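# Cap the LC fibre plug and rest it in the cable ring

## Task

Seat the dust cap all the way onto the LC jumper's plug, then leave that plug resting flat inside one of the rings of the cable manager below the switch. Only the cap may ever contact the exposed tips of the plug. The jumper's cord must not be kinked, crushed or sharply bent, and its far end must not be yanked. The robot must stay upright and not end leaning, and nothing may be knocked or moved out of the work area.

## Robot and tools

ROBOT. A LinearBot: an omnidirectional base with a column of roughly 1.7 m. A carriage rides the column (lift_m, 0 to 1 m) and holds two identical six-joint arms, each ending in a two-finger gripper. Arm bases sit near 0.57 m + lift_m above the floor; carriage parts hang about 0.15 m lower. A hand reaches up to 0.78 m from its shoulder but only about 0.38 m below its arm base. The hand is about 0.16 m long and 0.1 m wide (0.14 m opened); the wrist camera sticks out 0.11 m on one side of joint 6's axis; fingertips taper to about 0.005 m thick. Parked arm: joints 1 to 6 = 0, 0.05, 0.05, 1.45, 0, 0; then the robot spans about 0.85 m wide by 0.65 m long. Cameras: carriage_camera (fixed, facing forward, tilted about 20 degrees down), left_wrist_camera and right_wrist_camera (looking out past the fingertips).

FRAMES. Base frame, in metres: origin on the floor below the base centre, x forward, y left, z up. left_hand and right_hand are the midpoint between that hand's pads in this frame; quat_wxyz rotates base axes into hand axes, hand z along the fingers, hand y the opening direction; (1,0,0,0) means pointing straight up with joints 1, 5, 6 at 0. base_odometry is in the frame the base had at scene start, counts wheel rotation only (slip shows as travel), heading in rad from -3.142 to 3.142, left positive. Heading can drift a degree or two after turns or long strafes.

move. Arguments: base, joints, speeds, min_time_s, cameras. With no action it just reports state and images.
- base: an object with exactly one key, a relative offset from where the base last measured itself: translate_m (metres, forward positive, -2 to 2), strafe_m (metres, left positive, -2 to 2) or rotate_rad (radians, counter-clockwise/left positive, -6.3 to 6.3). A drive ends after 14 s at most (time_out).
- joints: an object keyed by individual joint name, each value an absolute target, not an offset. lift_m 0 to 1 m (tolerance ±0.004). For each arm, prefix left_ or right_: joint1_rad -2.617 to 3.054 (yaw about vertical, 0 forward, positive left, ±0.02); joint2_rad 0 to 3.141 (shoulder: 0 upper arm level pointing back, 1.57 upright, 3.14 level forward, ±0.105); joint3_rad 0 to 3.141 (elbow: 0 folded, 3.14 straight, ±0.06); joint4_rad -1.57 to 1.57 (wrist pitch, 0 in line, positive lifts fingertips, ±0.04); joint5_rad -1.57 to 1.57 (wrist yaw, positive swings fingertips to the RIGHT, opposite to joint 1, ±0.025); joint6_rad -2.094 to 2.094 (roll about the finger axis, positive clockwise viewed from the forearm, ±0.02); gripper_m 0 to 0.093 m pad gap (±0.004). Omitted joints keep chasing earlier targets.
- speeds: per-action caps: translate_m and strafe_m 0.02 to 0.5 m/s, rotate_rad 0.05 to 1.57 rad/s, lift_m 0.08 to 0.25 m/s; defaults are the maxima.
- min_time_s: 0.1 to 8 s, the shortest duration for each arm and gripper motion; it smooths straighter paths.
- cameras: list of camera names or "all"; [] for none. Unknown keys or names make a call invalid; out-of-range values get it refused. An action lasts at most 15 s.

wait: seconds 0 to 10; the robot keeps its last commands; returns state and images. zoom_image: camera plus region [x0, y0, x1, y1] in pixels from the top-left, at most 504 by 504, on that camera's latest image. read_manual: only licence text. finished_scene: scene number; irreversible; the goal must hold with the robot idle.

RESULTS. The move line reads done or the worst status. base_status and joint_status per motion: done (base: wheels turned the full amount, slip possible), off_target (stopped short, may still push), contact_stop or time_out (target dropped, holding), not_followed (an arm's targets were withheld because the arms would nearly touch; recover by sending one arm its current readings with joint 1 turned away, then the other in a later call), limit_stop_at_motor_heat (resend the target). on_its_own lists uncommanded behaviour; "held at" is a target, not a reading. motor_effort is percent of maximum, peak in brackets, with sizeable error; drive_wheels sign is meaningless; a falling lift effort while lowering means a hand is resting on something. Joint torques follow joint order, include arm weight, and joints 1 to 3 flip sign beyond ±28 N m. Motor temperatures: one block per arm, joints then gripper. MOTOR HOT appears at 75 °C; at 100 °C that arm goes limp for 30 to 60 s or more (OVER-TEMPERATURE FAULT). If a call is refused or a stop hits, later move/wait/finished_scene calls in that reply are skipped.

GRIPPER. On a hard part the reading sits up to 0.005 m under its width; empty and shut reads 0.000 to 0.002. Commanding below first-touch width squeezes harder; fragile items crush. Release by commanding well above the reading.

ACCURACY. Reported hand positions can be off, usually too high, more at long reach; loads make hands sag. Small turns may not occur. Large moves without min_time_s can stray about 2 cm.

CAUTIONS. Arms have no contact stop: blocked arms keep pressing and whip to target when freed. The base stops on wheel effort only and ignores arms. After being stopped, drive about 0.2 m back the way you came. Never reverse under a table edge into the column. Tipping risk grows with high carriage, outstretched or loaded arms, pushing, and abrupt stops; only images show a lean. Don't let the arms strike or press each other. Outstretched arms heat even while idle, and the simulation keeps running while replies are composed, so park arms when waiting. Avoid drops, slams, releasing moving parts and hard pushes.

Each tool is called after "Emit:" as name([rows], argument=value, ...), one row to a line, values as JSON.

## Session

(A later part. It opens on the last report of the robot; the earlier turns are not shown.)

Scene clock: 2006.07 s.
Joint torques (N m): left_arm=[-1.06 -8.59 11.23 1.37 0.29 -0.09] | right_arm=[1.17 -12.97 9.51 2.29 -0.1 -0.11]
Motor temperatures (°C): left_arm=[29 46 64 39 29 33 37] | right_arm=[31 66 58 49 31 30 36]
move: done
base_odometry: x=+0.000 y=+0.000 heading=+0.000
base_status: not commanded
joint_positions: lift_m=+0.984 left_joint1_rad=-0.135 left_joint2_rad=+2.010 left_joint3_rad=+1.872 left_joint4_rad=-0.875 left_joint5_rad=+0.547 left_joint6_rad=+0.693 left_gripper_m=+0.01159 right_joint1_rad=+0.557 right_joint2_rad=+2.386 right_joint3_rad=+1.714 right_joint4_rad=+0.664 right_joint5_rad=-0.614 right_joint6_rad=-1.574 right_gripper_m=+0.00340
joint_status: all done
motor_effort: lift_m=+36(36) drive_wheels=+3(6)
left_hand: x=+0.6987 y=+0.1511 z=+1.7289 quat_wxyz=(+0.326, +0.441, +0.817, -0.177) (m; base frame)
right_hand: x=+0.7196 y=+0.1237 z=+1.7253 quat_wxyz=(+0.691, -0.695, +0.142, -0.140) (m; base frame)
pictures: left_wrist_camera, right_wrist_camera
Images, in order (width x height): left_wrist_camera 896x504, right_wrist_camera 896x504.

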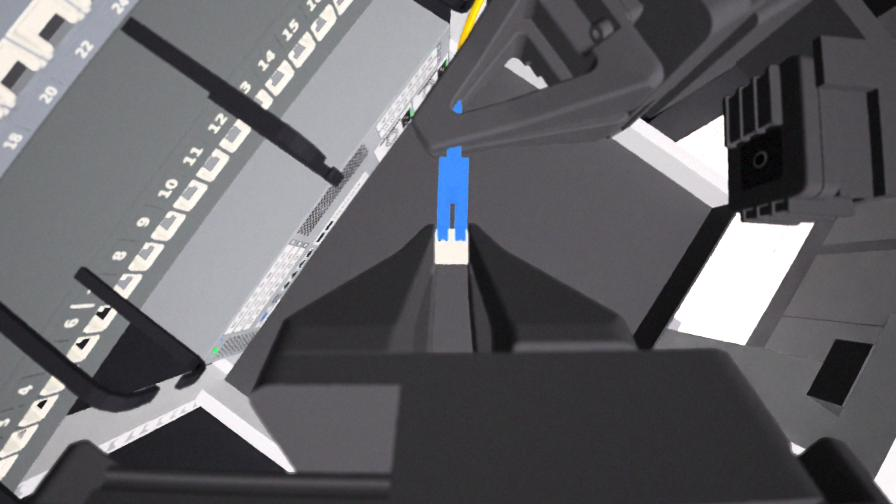

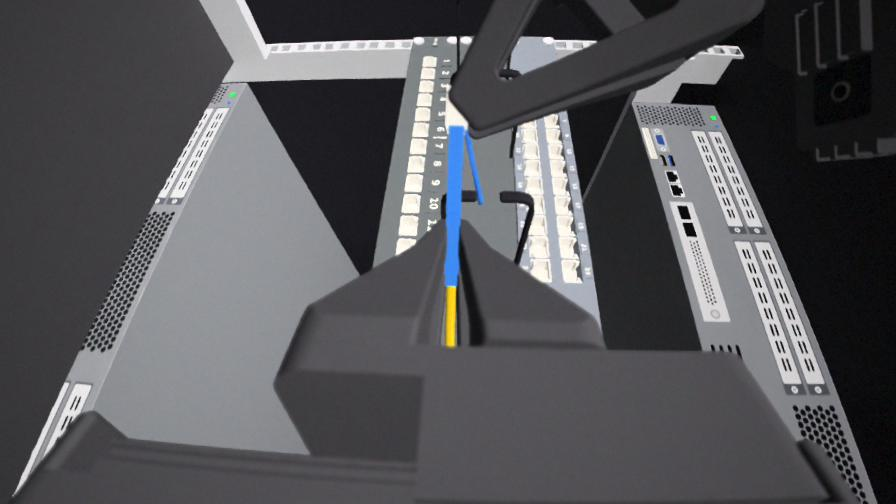

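Emit:
move(joints={"right_joint1_rad": 0.585, "right_joint5_rad": -0.624, "left_joint1_rad": -0.151, "left_joint2_rad": 2.033, "left_joint3_rad": 1.918, "left_joint4_rad": -0.866, "left_joint5_rad": 0.545, "left_joint6_rad": 0.682}, min_time_s=1.2, cameras=["left_wrist_camera", "right_wrist_camera"])

Emit:
zoom_image(camera="left_wrist_camera", region=[420, 200, 484, 280])

Emit:
zoom_image(camera="right_wrist_camera", region=[420, 60, 500, 160])

Scene clock: 2036.53 s.
Joint torques (N m): left_arm=[-1.24 -8.58 11.32 1.45 0.34 -0.08] | right_arm=[2.24 -12.96 9.51 2.31 -0.22 -0.1]
Motor temperatures (°C): left_arm=[29 47 66 39 29 33 37] | right_arm=[31 66 59 49 31 30 36]
move: off_target
base_odometry: x=+0.000 y=+0.000 heading=+0.000
base_status: not commanded
joint_positions: lift_m=+0.984 left_joint1_rad=-0.135 left_joint2_rad=+2.014 left_joint3_rad=+1.878 left_joint4_rad=-0.880 left_joint5_rad=+0.544 left_joint6_rad=+0.693 left_gripper_m=+0.01159 right_joint1_rad=+0.562 right_joint2_rad=+2.386 right_joint3_rad=+1.714 right_joint4_rad=+0.662 right_joint5_rad=-0.606 right_joint6_rad=-1.574 right_gripper_m=+0.00340
joint_status: right_joint1_rad off_target (ended at +0.562, target +0.585); the others done
motor_effort: lift_m=+36(36) drive_wheels=-1(4)
left_hand: x=+0.6991 y=+0.1515 z=+1.7283 quat_wxyz=(+0.325, +0.440, +0.819, -0.176) (m; base frame)
right_hand: x=+0.7185 y=+0.1258 z=+1.7249 quat_wxyz=(+0.690, -0.695, +0.143, -0.140) (m; base frame)
pictures: left_wrist_camera, right_wrist_camera
Images, in order (width x height): left_wrist_camera 896x504, right_wrist_camera 896x504.

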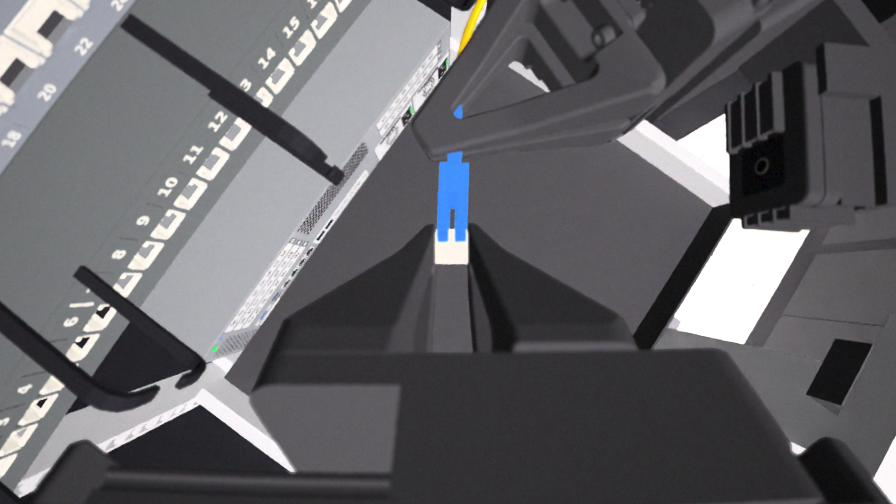

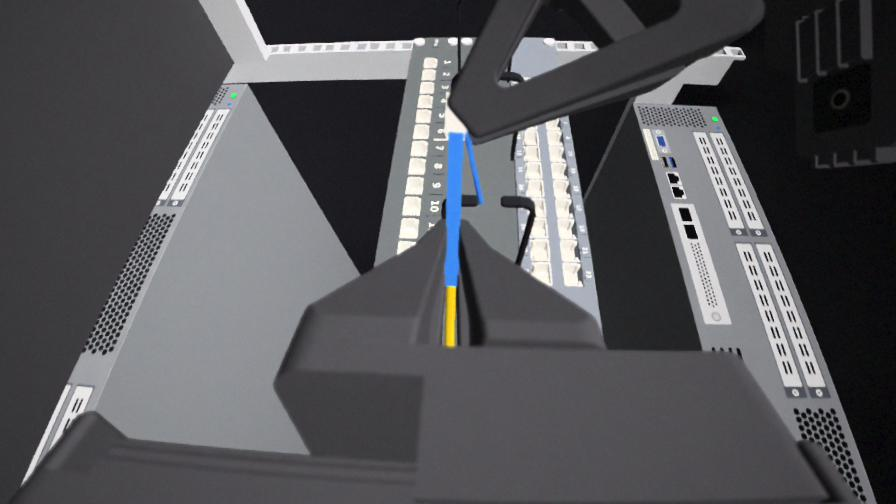

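Scaled by 6.300 from the camera's 896x504 image, which has a finer 1280x720 frame.

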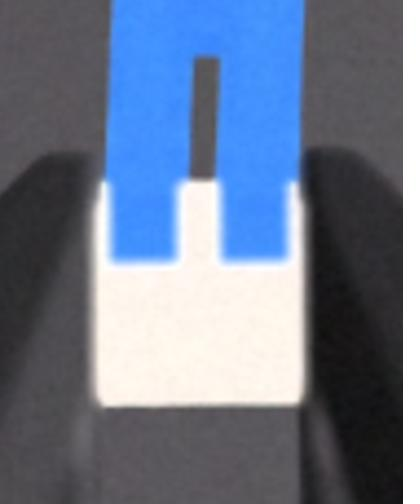

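Scaled by 5.040 from the camera's 896x504 image, which has a finer 1280x720 frame.

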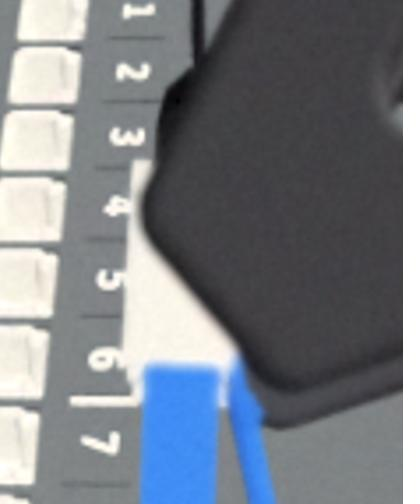

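Emit:
move(joints={"right_joint1_rad": 0.595, "right_joint5_rad": -0.624, "left_joint1_rad": -0.153, "left_joint2_rad": 2.036, "left_joint3_rad": 1.922, "left_joint4_rad": -0.864, "left_joint5_rad": 0.546, "left_joint6_rad": 0.682}, min_time_s=1.2, cameras=["left_wrist_camera", "right_wrist_camera"])

Emit:
zoom_image(camera="left_wrist_camera", region=[420, 200, 484, 280])

Emit:
zoom_image(camera="right_wrist_camera", region=[420, 60, 500, 160])

Scene clock: 2046.37 s.
Joint torques (N m): left_arm=[-1.43 -8.34 11.67 1.52 0.37 -0.09] | right_arm=[2.82 -12.94 9.51 2.35 -0.31 -0.11]
Motor temperatures (°C): left_arm=[29 47 66 40 29 33 37] | right_arm=[31 66 59 50 31 30 36]
move: off_target
base_odometry: x=+0.000 y=+0.000 heading=+0.000
base_status: not commanded
joint_positions: lift_m=+0.984 left_joint1_rad=-0.135 left_joint2_rad=+2.014 left_joint3_rad=+1.878 left_joint4_rad=-0.884 left_joint5_rad=+0.539 left_joint6_rad=+0.693 left_gripper_m=+0.01159 right_joint1_rad=+0.566 right_joint2_rad=+2.386 right_joint3_rad=+1.714 right_joint4_rad=+0.659 right_joint5_rad=-0.597 right_joint6_rad=-1.574 right_gripper_m=+0.00340
joint_status: right_joint1_rad off_target (ended at +0.566, target +0.595); right_joint5_rad off_target (ended at -0.597, target -0.624); the others done
motor_effort: lift_m=+36(36) drive_wheels=+2(4)
left_hand: x=+0.6987 y=+0.1522 z=+1.7275 quat_wxyz=(+0.323, +0.439, +0.820, -0.174) (m; base frame)
right_hand: x=+0.7180 y=+0.1274 z=+1.7243 quat_wxyz=(+0.689, -0.696, +0.145, -0.141) (m; base frame)
pictures: left_wrist_camera, right_wrist_camera
Images, in order (width x height): left_wrist_camera 896x504, right_wrist_camera 896x504.

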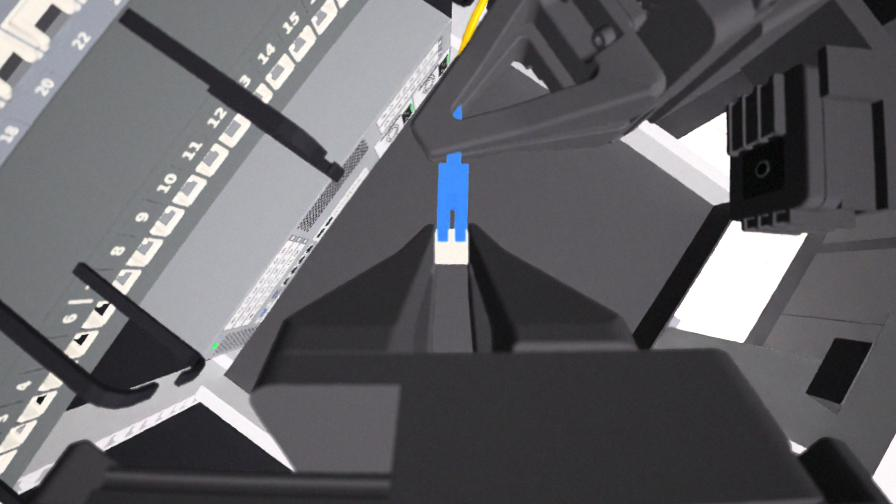

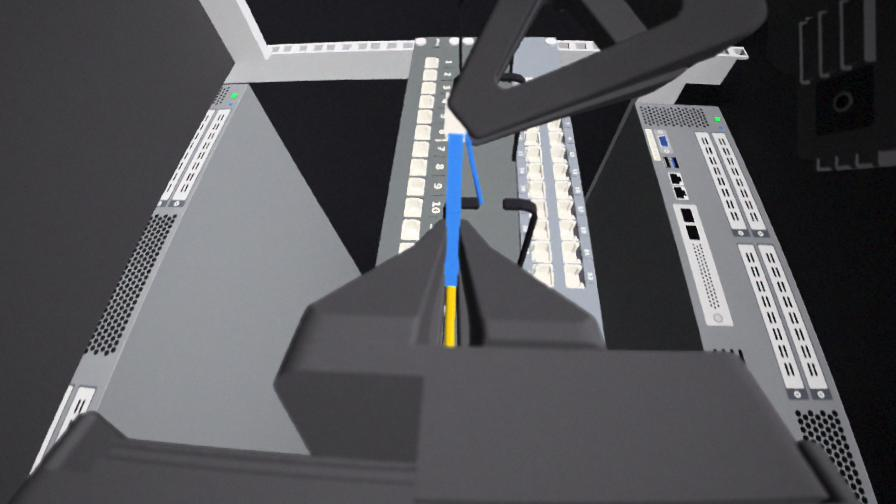

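Scaled by 6.300 from the camera's 896x504 image, which has a finer 1280x720 frame.

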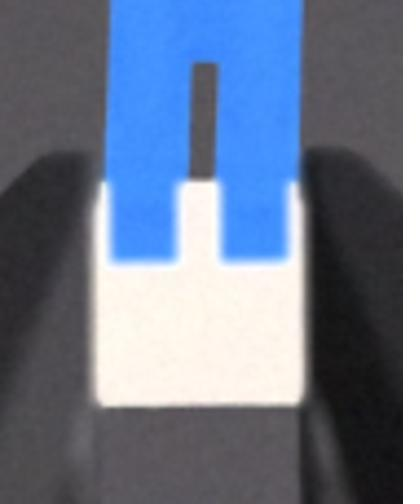

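Scaled by 5.040 from the camera's 896x504 image, which has a finer 1280x720 frame.

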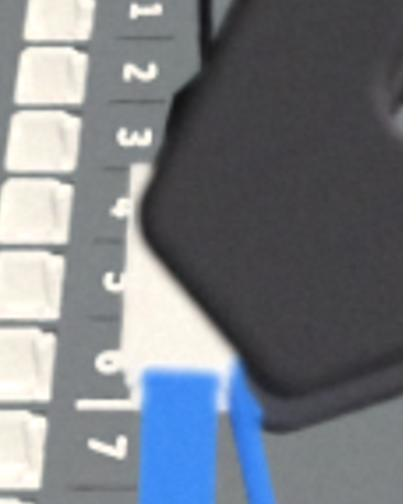

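Emit:
move(joints={"right_joint1_rad": 0.612, "right_joint5_rad": -0.652, "left_joint1_rad": -0.16, "left_joint2_rad": 2.045, "left_joint3_rad": 1.935, "left_joint4_rad": -0.857, "left_joint5_rad": 0.552, "left_joint6_rad": 0.682}, min_time_s=1.2, cameras=["left_wrist_camera", "right_wrist_camera"])

Emit:
zoom_image(camera="left_wrist_camera", region=[420, 200, 484, 280])

Emit:
zoom_image(camera="right_wrist_camera", region=[420, 60, 500, 160])

Scene clock: 2053.67 s.
Joint torques (N m): left_arm=[-1.98 -8.39 11.48 1.77 0.47 -0.08] | right_arm=[4.36 -12.94 9.54 2.4 -0.63 -0.1]
Motor temperatures (°C): left_arm=[29 47 66 40 29 33 37] | right_arm=[31 66 59 50 31 30 36]
move: off_target
base_odometry: x=+0.000 y=+0.000 heading=+0.000
base_status: not commanded
joint_positions: lift_m=+0.984 left_joint1_rad=-0.135 left_joint2_rad=+2.022 left_joint3_rad=+1.892 left_joint4_rad=-0.901 left_joint5_rad=+0.536 left_joint6_rad=+0.693 left_gripper_m=+0.01159 right_joint1_rad=+0.568 right_joint2_rad=+2.386 right_joint3_rad=+1.714 right_joint4_rad=+0.655 right_joint5_rad=-0.596 right_joint6_rad=-1.574 right_gripper_m=+0.00340
joint_status: left_joint1_rad off_target (ended at -0.135, target -0.160); left_joint4_rad off_target (ended at -0.901, target -0.857); right_joint1_rad off_target (ended at +0.569, target +0.612); right_joint5_rad off_target (ended at -0.596, target -0.652); the others done
motor_effort: lift_m=+36(36) drive_wheels=-1(4)
left_hand: x=+0.6988 y=+0.1527 z=+1.7266 quat_wxyz=(+0.318, +0.438, +0.822, -0.175) (m; base frame)
right_hand: x=+0.7174 y=+0.1283 z=+1.7234 quat_wxyz=(+0.688, -0.697, +0.146, -0.140) (m; base frame)
pictures: left_wrist_camera, right_wrist_camera
Images, in order (width x height): left_wrist_camera 896x504, right_wrist_camera 896x504.

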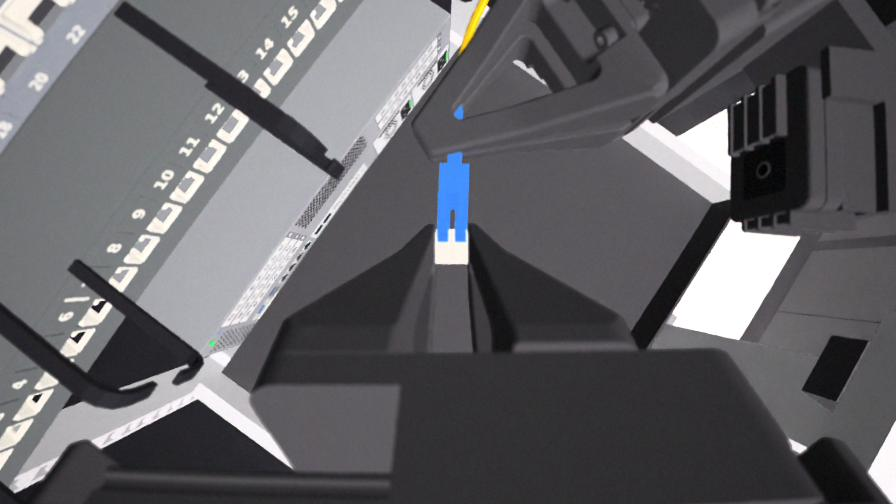

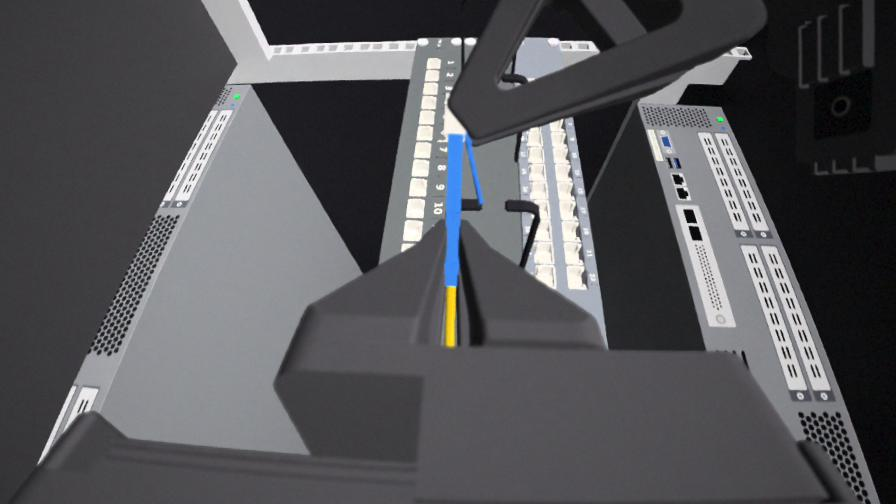

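Scaled by 6.300 from the camera's 896x504 image, which has a finer 1280x720 frame.

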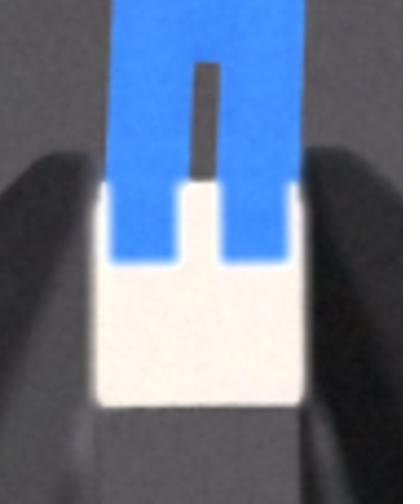

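Scaled by 5.040 from the camera's 896x504 image, which has a finer 1280x720 frame.

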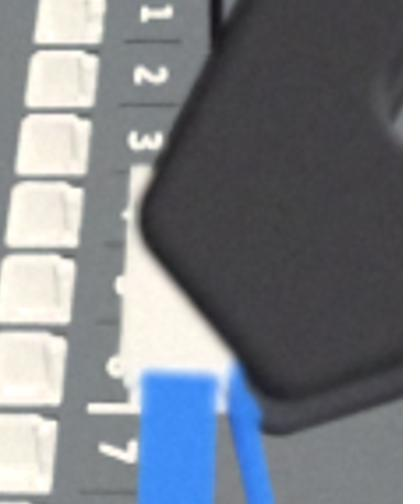

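Emit:
move(joints={"right_joint1_rad": 0.65, "right_joint5_rad": -0.7, "left_joint1_rad": -0.175, "left_joint2_rad": 2.052, "left_joint3_rad": 1.946, "left_joint4_rad": -0.83, "left_joint5_rad": 0.563, "left_joint6_rad": 0.682}, min_time_s=1.5, cameras=["left_wrist_camera", "right_wrist_camera"])

Emit:
zoom_image(camera="left_wrist_camera", region=[420, 200, 484, 280])

Emit:
zoom_image(camera="right_wrist_camera", region=[420, 60, 500, 160])

Scene clock: 2077.60 s.
Joint torques (N m): left_arm=[-3.18 -8.12 12.03 2.27 0.72 -0.09] | right_arm=[7.3 -13.39 9.52 2.5 -1.15 -0.1]
Motor temperatures (°C): left_arm=[30 49 71 42 29 33 37] | right_arm=[32 66 59 52 32 30 36]
move: off_target
base_odometry: x=+0.000 y=+0.000 heading=+0.000
base_status: not commanded
joint_positions: lift_m=+0.984 left_joint1_rad=-0.135 left_joint2_rad=+2.027 left_joint3_rad=+1.897 left_joint4_rad=-0.924 left_joint5_rad=+0.520 left_joint6_rad=+0.693 left_gripper_m=+0.01159 right_joint1_rad=+0.577 right_joint2_rad=+2.390 right_joint3_rad=+1.714 right_joint4_rad=+0.647 right_joint5_rad=-0.594 right_joint6_rad=-1.575 right_gripper_m=+0.00340
joint_status: left_joint1_rad off_target (ended at -0.135, target -0.175); left_joint4_rad off_target (ended at -0.924, target -0.830); left_joint5_rad off_target (ended at +0.520, target +0.563); right_joint1_rad off_target (ended at +0.577, target +0.650); right_joint5_rad off_target (ended at -0.595, target -0.700); the others done
motor_effort: lift_m=+36(36) drive_wheels=-1(4)
left_hand: x=+0.6964 y=+0.1554 z=+1.7223 quat_wxyz=(+0.306, +0.436, +0.829, -0.171) (m; base frame)
right_hand: x=+0.7140 y=+0.1327 z=+1.7188 quat_wxyz=(+0.686, -0.700, +0.146, -0.134) (m; base frame)
pictures: left_wrist_camera, right_wrist_camera
Images, in order (width x height): left_wrist_camera 896x504, right_wrist_camera 896x504.

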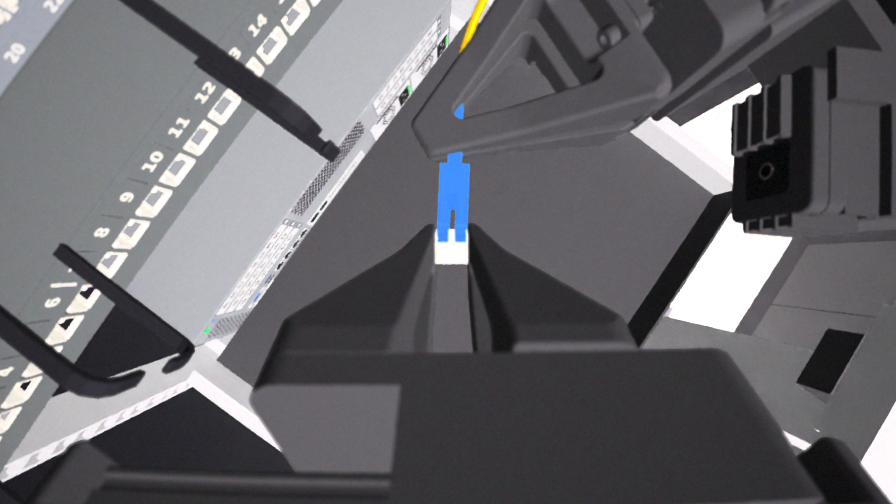

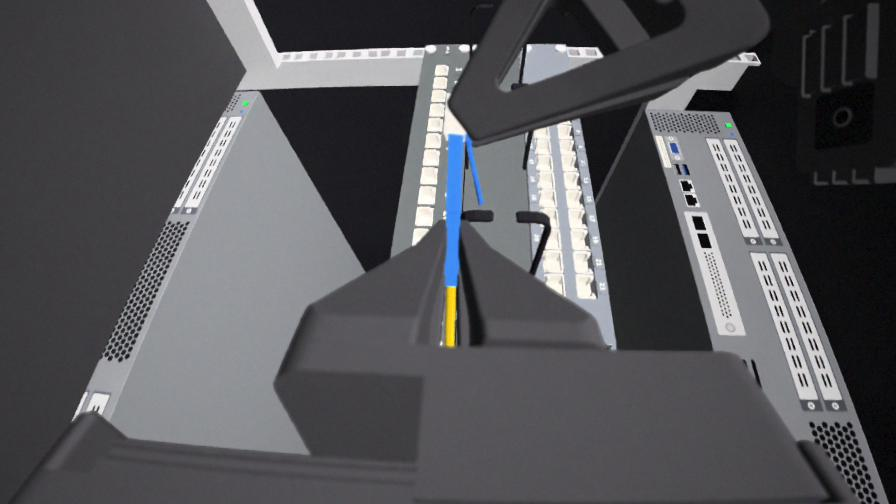

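Scaled by 6.300 from the camera's 896x504 image, which has a finer 1280x720 frame.

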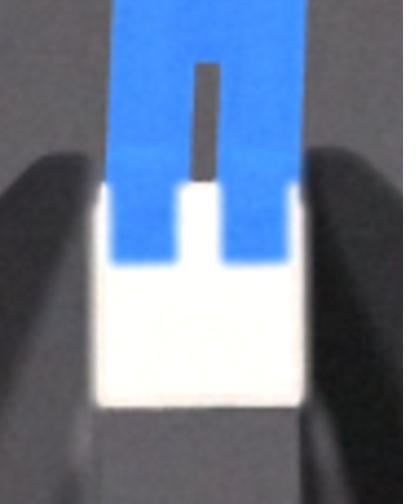

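Scaled by 5.040 from the camera's 896x504 image, which has a finer 1280x720 frame.

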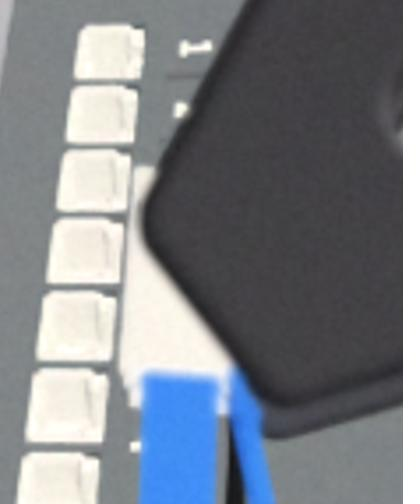

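Emit:
move(joints={"right_joint1_rad": 0.562, "right_joint5_rad": -0.632, "left_joint1_rad": -0.143, "left_joint2_rad": 2.02, "left_joint3_rad": 1.9, "left_joint4_rad": -0.869, "left_joint5_rad": 0.545, "left_joint6_rad": 0.687}, min_time_s=1.5, cameras=[])

Emit:
move(joints={"left_gripper_m": 0.014}, min_time_s=1.0, cameras=["left_wrist_camera", "right_wrist_camera"])

Scene clock: 2087.67 s.
Joint torques (N m): left_arm=[-0.62 -10.78 8.02 1.66 0.44 -0.04] | right_arm=[-0.14 -13.39 9.52 2.35 -0.3 -0.1]
Motor temperatures (°C): left_arm=[30 49 72 43 30 33 37] | right_arm=[33 65 59 51 32 30 36]
move: done
base_odometry: x=+0.000 y=+0.000 heading=+0.000
base_status: not commanded
joint_positions: lift_m=+0.984 left_joint1_rad=-0.135 left_joint2_rad=+2.027 left_joint3_rad=+1.897 left_joint4_rad=-0.904 left_joint5_rad=+0.533 left_joint6_rad=+0.693 left_gripper_m=+0.01159 right_joint1_rad=+0.563 right_joint2_rad=+2.390 right_joint3_rad=+1.714 right_joint4_rad=+0.659 right_joint5_rad=-0.607 right_joint6_rad=-1.575 right_gripper_m=+0.00340
joint_status: all done
motor_effort: lift_m=+36(36) drive_wheels=+1(5)
left_hand: x=+0.6995 y=+0.1532 z=+1.7255 quat_wxyz=(+0.316, +0.438, +0.824, -0.173) (m; base frame)
right_hand: x=+0.7182 y=+0.1265 z=+1.7214 quat_wxyz=(+0.688, -0.697, +0.144, -0.138) (m; base frame)
pictures: none
No camera images: "cameras" was empty.

Scene clock: 2088.97 s.
Joint torques (N m): left_arm=[-0.62 -10.76 8.02 1.66 0.43 -0.03] | right_arm=[-0.17 -13.39 9.52 2.34 -0.29 -0.09]
Motor temperatures (°C): left_arm=[30 49 71 43 30 33 37] | right_arm=[33 65 59 51 32 30 36]
move: done
base_odometry: x=+0.000 y=+0.000 heading=+0.000
base_status: not commanded
joint_positions: lift_m=+0.984 left_joint1_rad=-0.135 left_joint2_rad=+2.027 left_joint3_rad=+1.897 left_joint4_rad=-0.904 left_joint5_rad=+0.533 left_joint6_rad=+0.693 left_gripper_m=+0.01400 right_joint1_rad=+0.563 right_joint2_rad=+2.390 right_joint3_rad=+1.714 right_joint4_rad=+0.660 right_joint5_rad=-0.608 right_joint6_rad=-1.575 right_gripper_m=+0.00340
joint_status: all done
motor_effort: lift_m=+36(36) drive_wheels=+5(5)
left_hand: x=+0.6995 y=+0.1531 z=+1.7256 quat_wxyz=(+0.316, +0.438, +0.824, -0.174) (m; base frame)
right_hand: x=+0.7181 y=+0.1266 z=+1.7215 quat_wxyz=(+0.689, -0.697, +0.143, -0.138) (m; base frame)
pictures: left_wrist_camera, right_wrist_camera
Images, in order (width x height): left_wrist_camera 896x504, right_wrist_camera 896x504.

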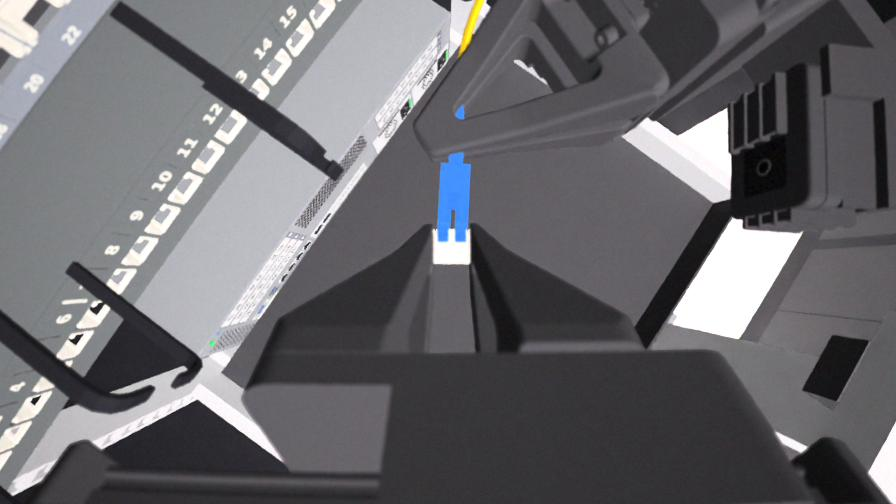

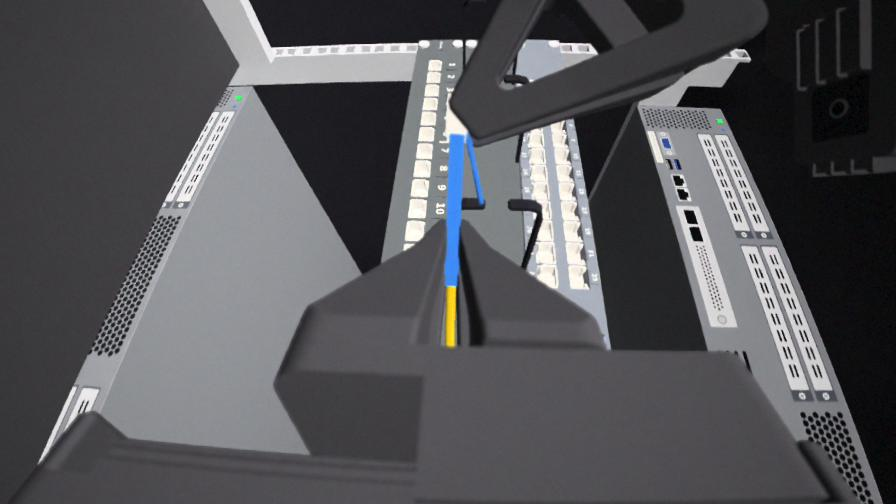

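Emit:
move(joints={"left_gripper_m": 0.03}, min_time_s=0.8, cameras=[])

Emit:
move(joints={"left_joint1_rad": -0.022, "left_joint2_rad": 1.882, "left_joint3_rad": 1.715, "left_joint4_rad": -0.94, "left_joint5_rad": 0.6, "left_joint6_rad": 0.82}, min_time_s=2.0, cameras=["left_wrist_camera", "right_wrist_camera"])

Emit:
zoom_image(camera="left_wrist_camera", region=[380, 120, 520, 260])

Scene clock: 2119.10 s.
Joint torques (N m): left_arm=[-0.59 -10.78 8.03 1.47 0.42 -0.04] | right_arm=[-0.16 -13.37 9.5 2.33 -0.12 -0.1]
Motor temperatures (°C): left_arm=[29 51 67 43 30 33 35] | right_arm=[32 63 59 52 32 30 36]
move: done
base_odometry: x=+0.000 y=+0.000 heading=+0.000
base_status: not commanded
joint_positions: lift_m=+0.984 left_joint1_rad=-0.135 left_joint2_rad=+2.027 left_joint3_rad=+1.897 left_joint4_rad=-0.883 left_joint5_rad=+0.533 left_joint6_rad=+0.693 left_gripper_m=+0.02987 right_joint1_rad=+0.563 right_joint2_rad=+2.390 right_joint3_rad=+1.714 right_joint4_rad=+0.660 right_joint5_rad=-0.622 right_joint6_rad=-1.575 right_gripper_m=+0.00340
joint_status: all done
motor_effort: lift_m=+36(36) drive_wheels=+2(4)
left_hand: x=+0.7034 y=+0.1525 z=+1.7280 quat_wxyz=(+0.325, +0.439, +0.820, -0.170) (m; base frame)
right_hand: x=+0.7158 y=+0.1275 z=+1.7216 quat_wxyz=(+0.690, -0.698, +0.138, -0.133) (m; base frame)
pictures: none
No camera images: "cameras" was empty.

Scene clock: 2121.40 s.
Joint torques (N m): left_arm=[0.7 -12.82 6.19 1 0.48 0.13] | right_arm=[-0.16 -13.38 9.5 2.33 -0.12 -0.1]
Motor temperatures (°C): left_arm=[29 51 66 42 30 33 35] | right_arm=[32 63 59 52 32 30 36]
move: done
base_odometry: x=+0.000 y=+0.000 heading=+0.000
base_status: not commanded
joint_positions: lift_m=+0.984 left_joint1_rad=-0.030 left_joint2_rad=+1.925 left_joint3_rad=+1.731 left_joint4_rad=-0.931 left_joint5_rad=+0.586 left_joint6_rad=+0.808 left_gripper_m=+0.02987 right_joint1_rad=+0.563 right_joint2_rad=+2.390 right_joint3_rad=+1.714 right_joint4_rad=+0.660 right_joint5_rad=-0.623 right_joint6_rad=-1.575 right_gripper_m=+0.00340
joint_status: all done
motor_effort: lift_m=+36(36) drive_wheels=+3(4)
left_hand: x=+0.6695 y=+0.1984 z=+1.7150 quat_wxyz=(+0.303, +0.438, +0.827, -0.180) (m; base frame)
right_hand: x=+0.7157 y=+0.1276 z=+1.7216 quat_wxyz=(+0.690, -0.698, +0.138, -0.132) (m; base frame)
pictures: left_wrist_camera, right_wrist_camera
Images, in order (width x height): left_wrist_camera 896x504, right_wrist_camera 896x504.

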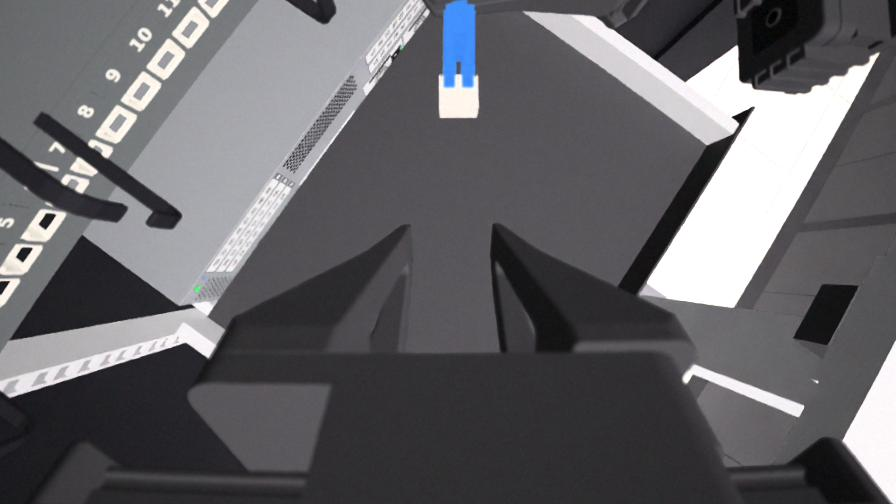

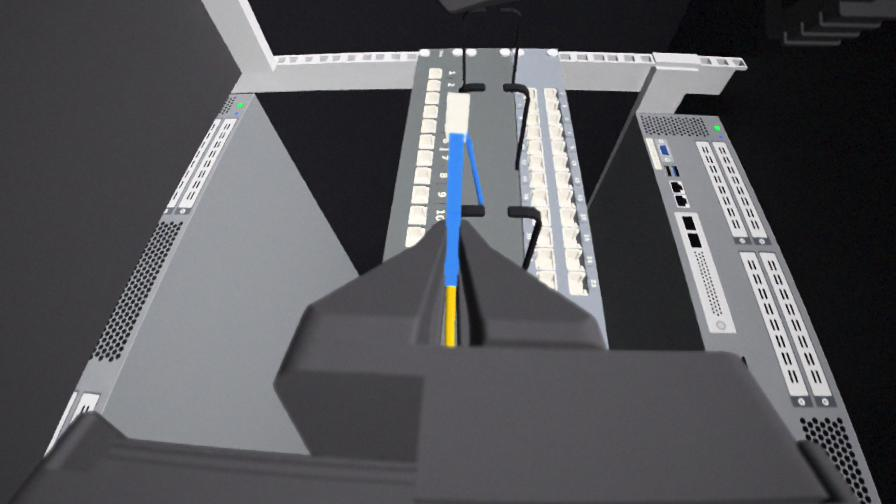

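Scaled by 3.600 from the camera's 896x504 image, which has a finer 1280x720 frame.

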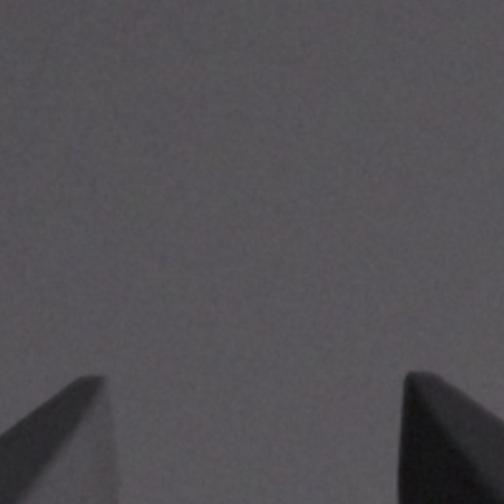

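Emit:
zoom_image(camera="left_wrist_camera", region=[410, 0, 510, 130])

Emit:
zoom_image(camera="right_wrist_camera", region=[410, 70, 510, 300])

Emit:
move(joints={"left_joint1_rad": 0.2, "left_joint2_rad": 0.4, "left_joint3_rad": 0.15, "left_joint4_rad": 0.6, "left_joint5_rad": 0.0, "left_joint6_rad": 0.0}, min_time_s=4.0, cameras=["carriage_camera", "right_wrist_camera"])

Scaled by 3.877 from the camera's 896x504 image, which has a finer 1280x720 frame.

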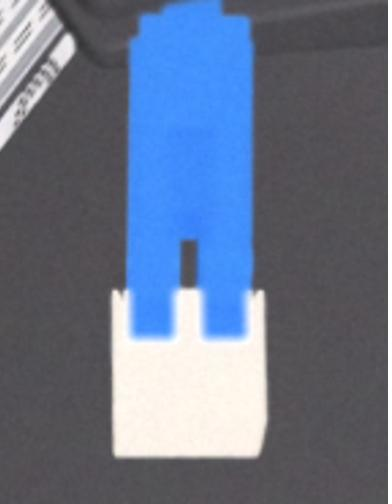

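Scaled by 2.191 from the camera's 896x504 image, which has a finer 1280x720 frame.

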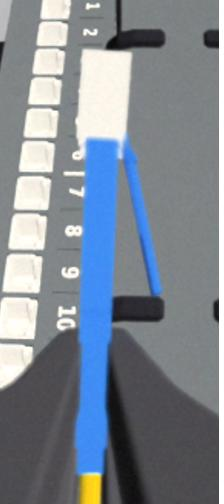

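Scene clock: 2131.03 s.
Joint torques (N m): left_arm=[0.7 0.44 6.79 2.02 -0.07 -0.11] | right_arm=[-0.16 -13.37 9.5 2.33 -0.11 -0.1]
Motor temperatures (°C): left_arm=[29 51 64 42 30 33 35] | right_arm=[32 63 59 52 32 30 37]
move: done
base_odometry: x=+0.000 y=+0.000 heading=+0.000
base_status: not commanded
joint_positions: lift_m=+0.984 left_joint1_rad=+0.192 left_joint2_rad=+0.407 left_joint3_rad=+0.167 left_joint4_rad=+0.583 left_joint5_rad=+0.014 left_joint6_rad=+0.012 left_gripper_m=+0.02988 right_joint1_rad=+0.563 right_joint2_rad=+2.390 right_joint3_rad=+1.714 right_joint4_rad=+0.660 right_joint5_rad=-0.624 right_joint6_rad=-1.575 right_gripper_m=+0.00340
joint_status: all done
motor_effort: lift_m=+36(36) drive_wheels=+0(5)
left_hand: x=+0.4722 y=+0.3544 z=+1.8390 quat_wxyz=(+0.814, -0.046, +0.574, +0.079) (m; base frame)
right_hand: x=+0.7156 y=+0.1276 z=+1.7216 quat_wxyz=(+0.690, -0.698, +0.138, -0.132) (m; base frame)
pictures: carriage_camera, right_wrist_camera
Images, in order (width x height): carriage_camera 896x504, right_wrist_camera 896x504.

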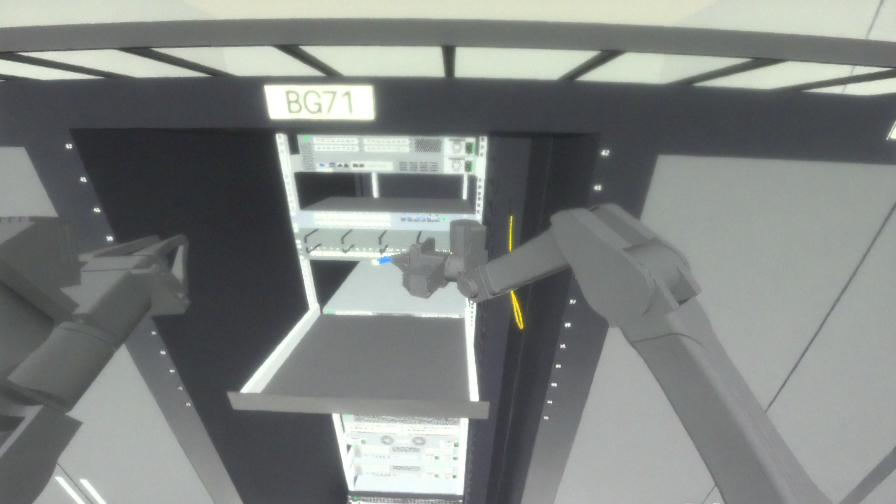

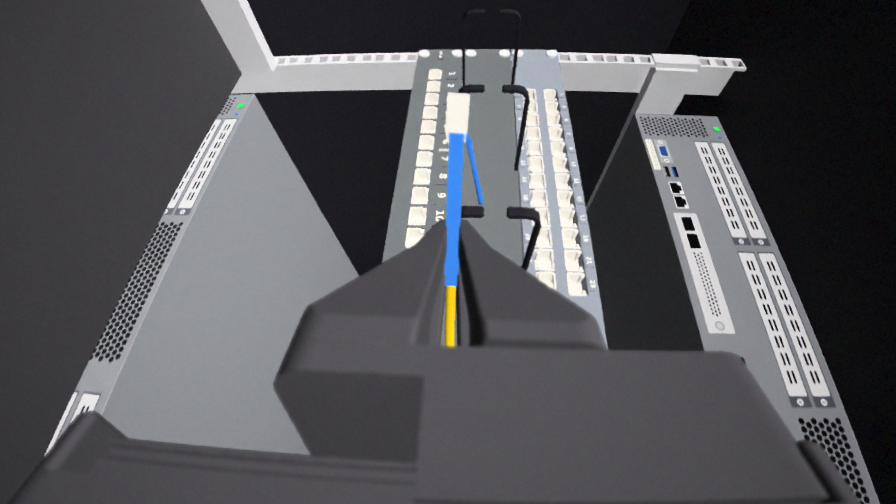

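Emit:
move(joints={"right_joint1_rad": 0.625, "right_joint2_rad": 2.24, "right_joint3_rad": 1.475, "right_joint4_rad": 0.771, "right_joint5_rad": -0.242}, min_time_s=2.5, cameras=["right_wrist_camera"])

Scene clock: 2322.30 s.
Joint torques (N m): left_arm=[0.69 0.47 6.79 2.01 -0.05 -0.1] | right_arm=[0.58 -17.4 5.94 2.62 0.08 -0.1]
Motor temperatures (°C): left_arm=[29 39 56 45 29 33 33] | right_arm=[31 65 60 52 31 30 37]
move: done
base_odometry: x=+0.000 y=+0.000 heading=+0.000
base_status: not commanded
joint_positions: lift_m=+0.984 left_joint1_rad=+0.192 left_joint2_rad=+0.407 left_joint3_rad=+0.167 left_joint4_rad=+0.587 left_joint5_rad=+0.012 left_joint6_rad=+0.011 left_gripper_m=+0.02988 right_joint1_rad=+0.619 right_joint2_rad=+2.276 right_joint3_rad=+1.490 right_joint4_rad=+0.769 right_joint5_rad=-0.252 right_joint6_rad=-1.575 right_gripper_m=+0.00340
joint_status: all done
motor_effort: lift_m=+36(36) drive_wheels=-1(4)
left_hand: x=+0.4718 y=+0.3547 z=+1.8398 quat_wxyz=(+0.815, -0.047, +0.572, +0.079) (m; base frame)
right_hand: x=+0.7175 y=+0.1033 z=+1.7171 quat_wxyz=(+0.659, -0.670, +0.245, -0.240) (m; base frame)
pictures: right_wrist_camera
Images, in order (width x height): right_wrist_camera 896x504.

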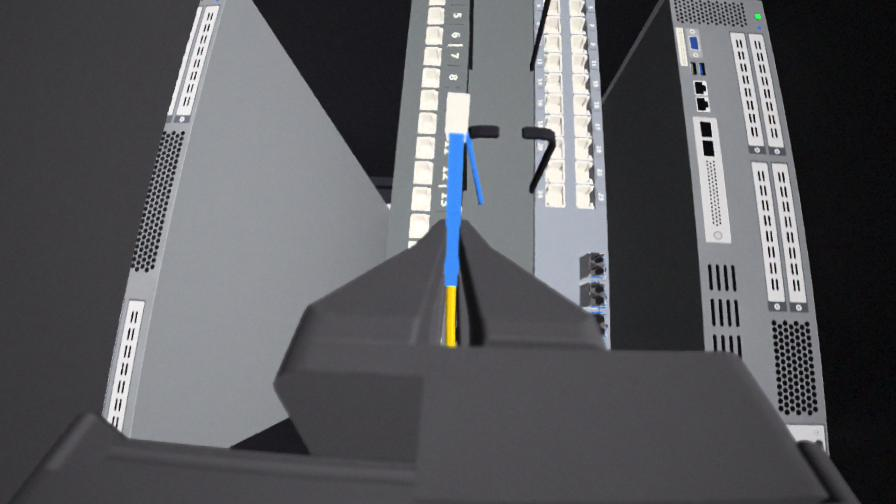

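Emit:
move(joints={"lift_m": 0.998, "right_joint1_rad": 0.679, "right_joint2_rad": 2.315, "right_joint3_rad": 1.473, "right_joint4_rad": 0.801, "right_joint5_rad": 0.021}, min_time_s=2.0, speeds={"lift_m": 0.08}, cameras=["right_wrist_camera"])

Scene clock: 2346.67 s.
Joint torques (N m): left_arm=[0.7 0.58 7.21 1.93 -0.05 -0.09] | right_arm=[0.58 -11.9 6.22 2.68 0.1 -0.1]
Motor temperatures (°C): left_arm=[29 38 56 45 29 33 33] | right_arm=[31 73 58 54 31 30 37]
move: done
base_odometry: x=+0.000 y=+0.000 heading=+0.000
base_status: not commanded
joint_positions: lift_m=+0.998 left_joint1_rad=+0.192 left_joint2_rad=+0.406 left_joint3_rad=+0.162 left_joint4_rad=+0.593 left_joint5_rad=+0.011 left_joint6_rad=+0.011 left_gripper_m=+0.02988 right_joint1_rad=+0.673 right_joint2_rad=+2.291 right_joint3_rad=+1.484 right_joint4_rad=+0.799 right_joint5_rad=+0.011 right_joint6_rad=-1.575 right_gripper_m=+0.00340
joint_status: all done
motor_effort: lift_m=+35(43) drive_wheels=+2(5)
left_hand: x=+0.4715 y=+0.3547 z=+1.8533 quat_wxyz=(+0.816, -0.047, +0.571, +0.080) (m; base frame)
right_hand: x=+0.7268 y=+0.0985 z=+1.7264 quat_wxyz=(+0.632, -0.639, +0.310, -0.310) (m; base frame)
pictures: right_wrist_camera
Images, in order (width x height): right_wrist_camera 896x504.

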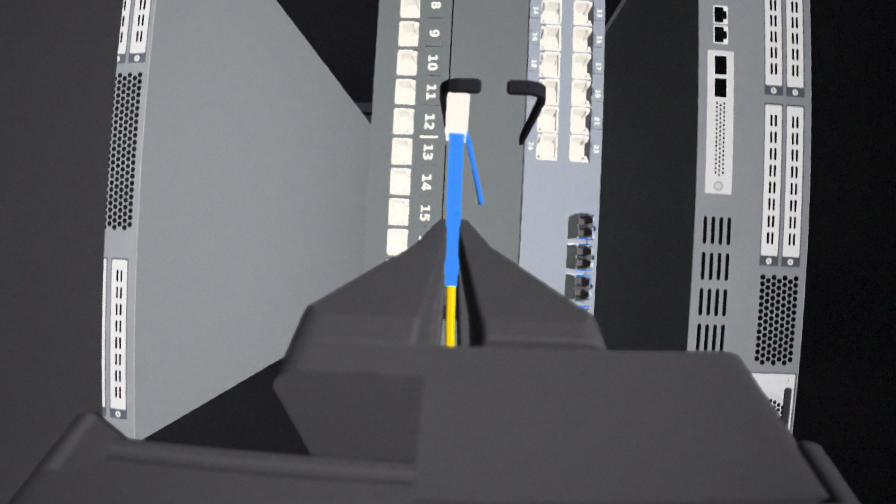

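Emit:
zoom_image(camera="right_wrist_camera", region=[400, 60, 560, 220])

Scaled by 3.150 from the camera's 896x504 image, which has a finer 1280x720 frame.

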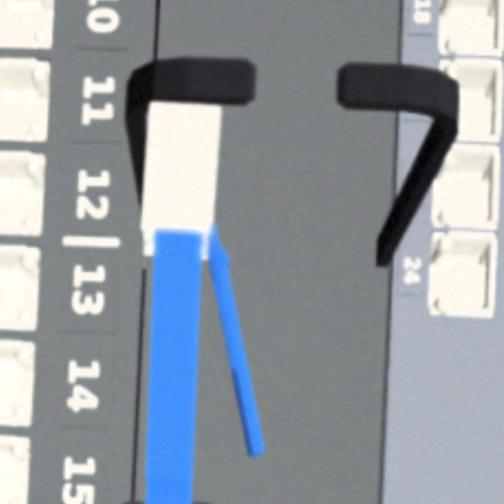

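Emit:
move(joints={"right_joint1_rad": 0.743, "right_joint2_rad": 2.351, "right_joint3_rad": 1.604, "right_joint4_rad": 0.737, "right_joint5_rad": 0.312}, min_time_s=2.0, cameras=["right_wrist_camera"])

Emit:
zoom_image(camera="right_wrist_camera", region=[400, 0, 560, 220])

Scene clock: 2400.37 s.
Joint torques (N m): left_arm=[0.69 0.57 7.19 1.93 -0.05 -0.09] | right_arm=[0.58 -12.27 9.55 2.44 0.09 -0.1]
Motor temperatures (°C): left_arm=[29 38 56 46 29 33 33] | right_arm=[31 69 55 52 31 30 37]
move: done
base_odometry: x=+0.000 y=+0.000 heading=+0.000
base_status: not commanded
joint_positions: lift_m=+0.998 left_joint1_rad=+0.192 left_joint2_rad=+0.406 left_joint3_rad=+0.162 left_joint4_rad=+0.593 left_joint5_rad=+0.011 left_joint6_rad=+0.011 left_gripper_m=+0.02988 right_joint1_rad=+0.737 right_joint2_rad=+2.327 right_joint3_rad=+1.579 right_joint4_rad=+0.753 right_joint5_rad=+0.302 right_joint6_rad=-1.575 right_gripper_m=+0.00340
joint_status: all done
motor_effort: lift_m=+35(35) drive_wheels=-1(5)
left_hand: x=+0.4715 y=+0.3547 z=+1.8533 quat_wxyz=(+0.816, -0.047, +0.571, +0.080) (m; base frame)
right_hand: x=+0.7380 y=+0.0985 z=+1.7364 quat_wxyz=(+0.597, -0.595, +0.379, -0.382) (m; base frame)
pictures: right_wrist_camera
Images, in order (width x height): right_wrist_camera 896x504.

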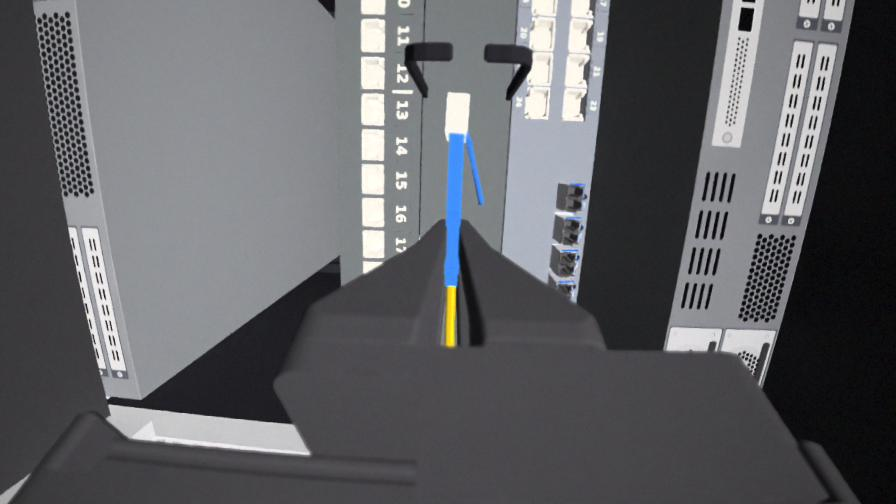

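Scaled by 2.291 from the camera's 896x504 image, which has a finer 1280x720 frame.

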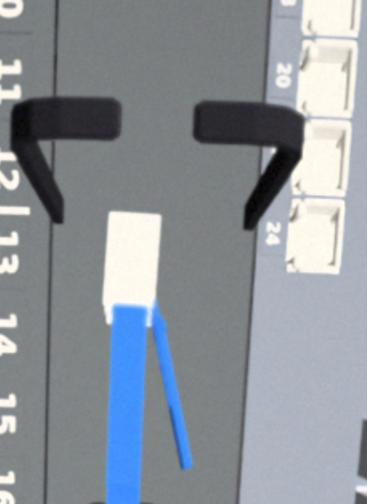

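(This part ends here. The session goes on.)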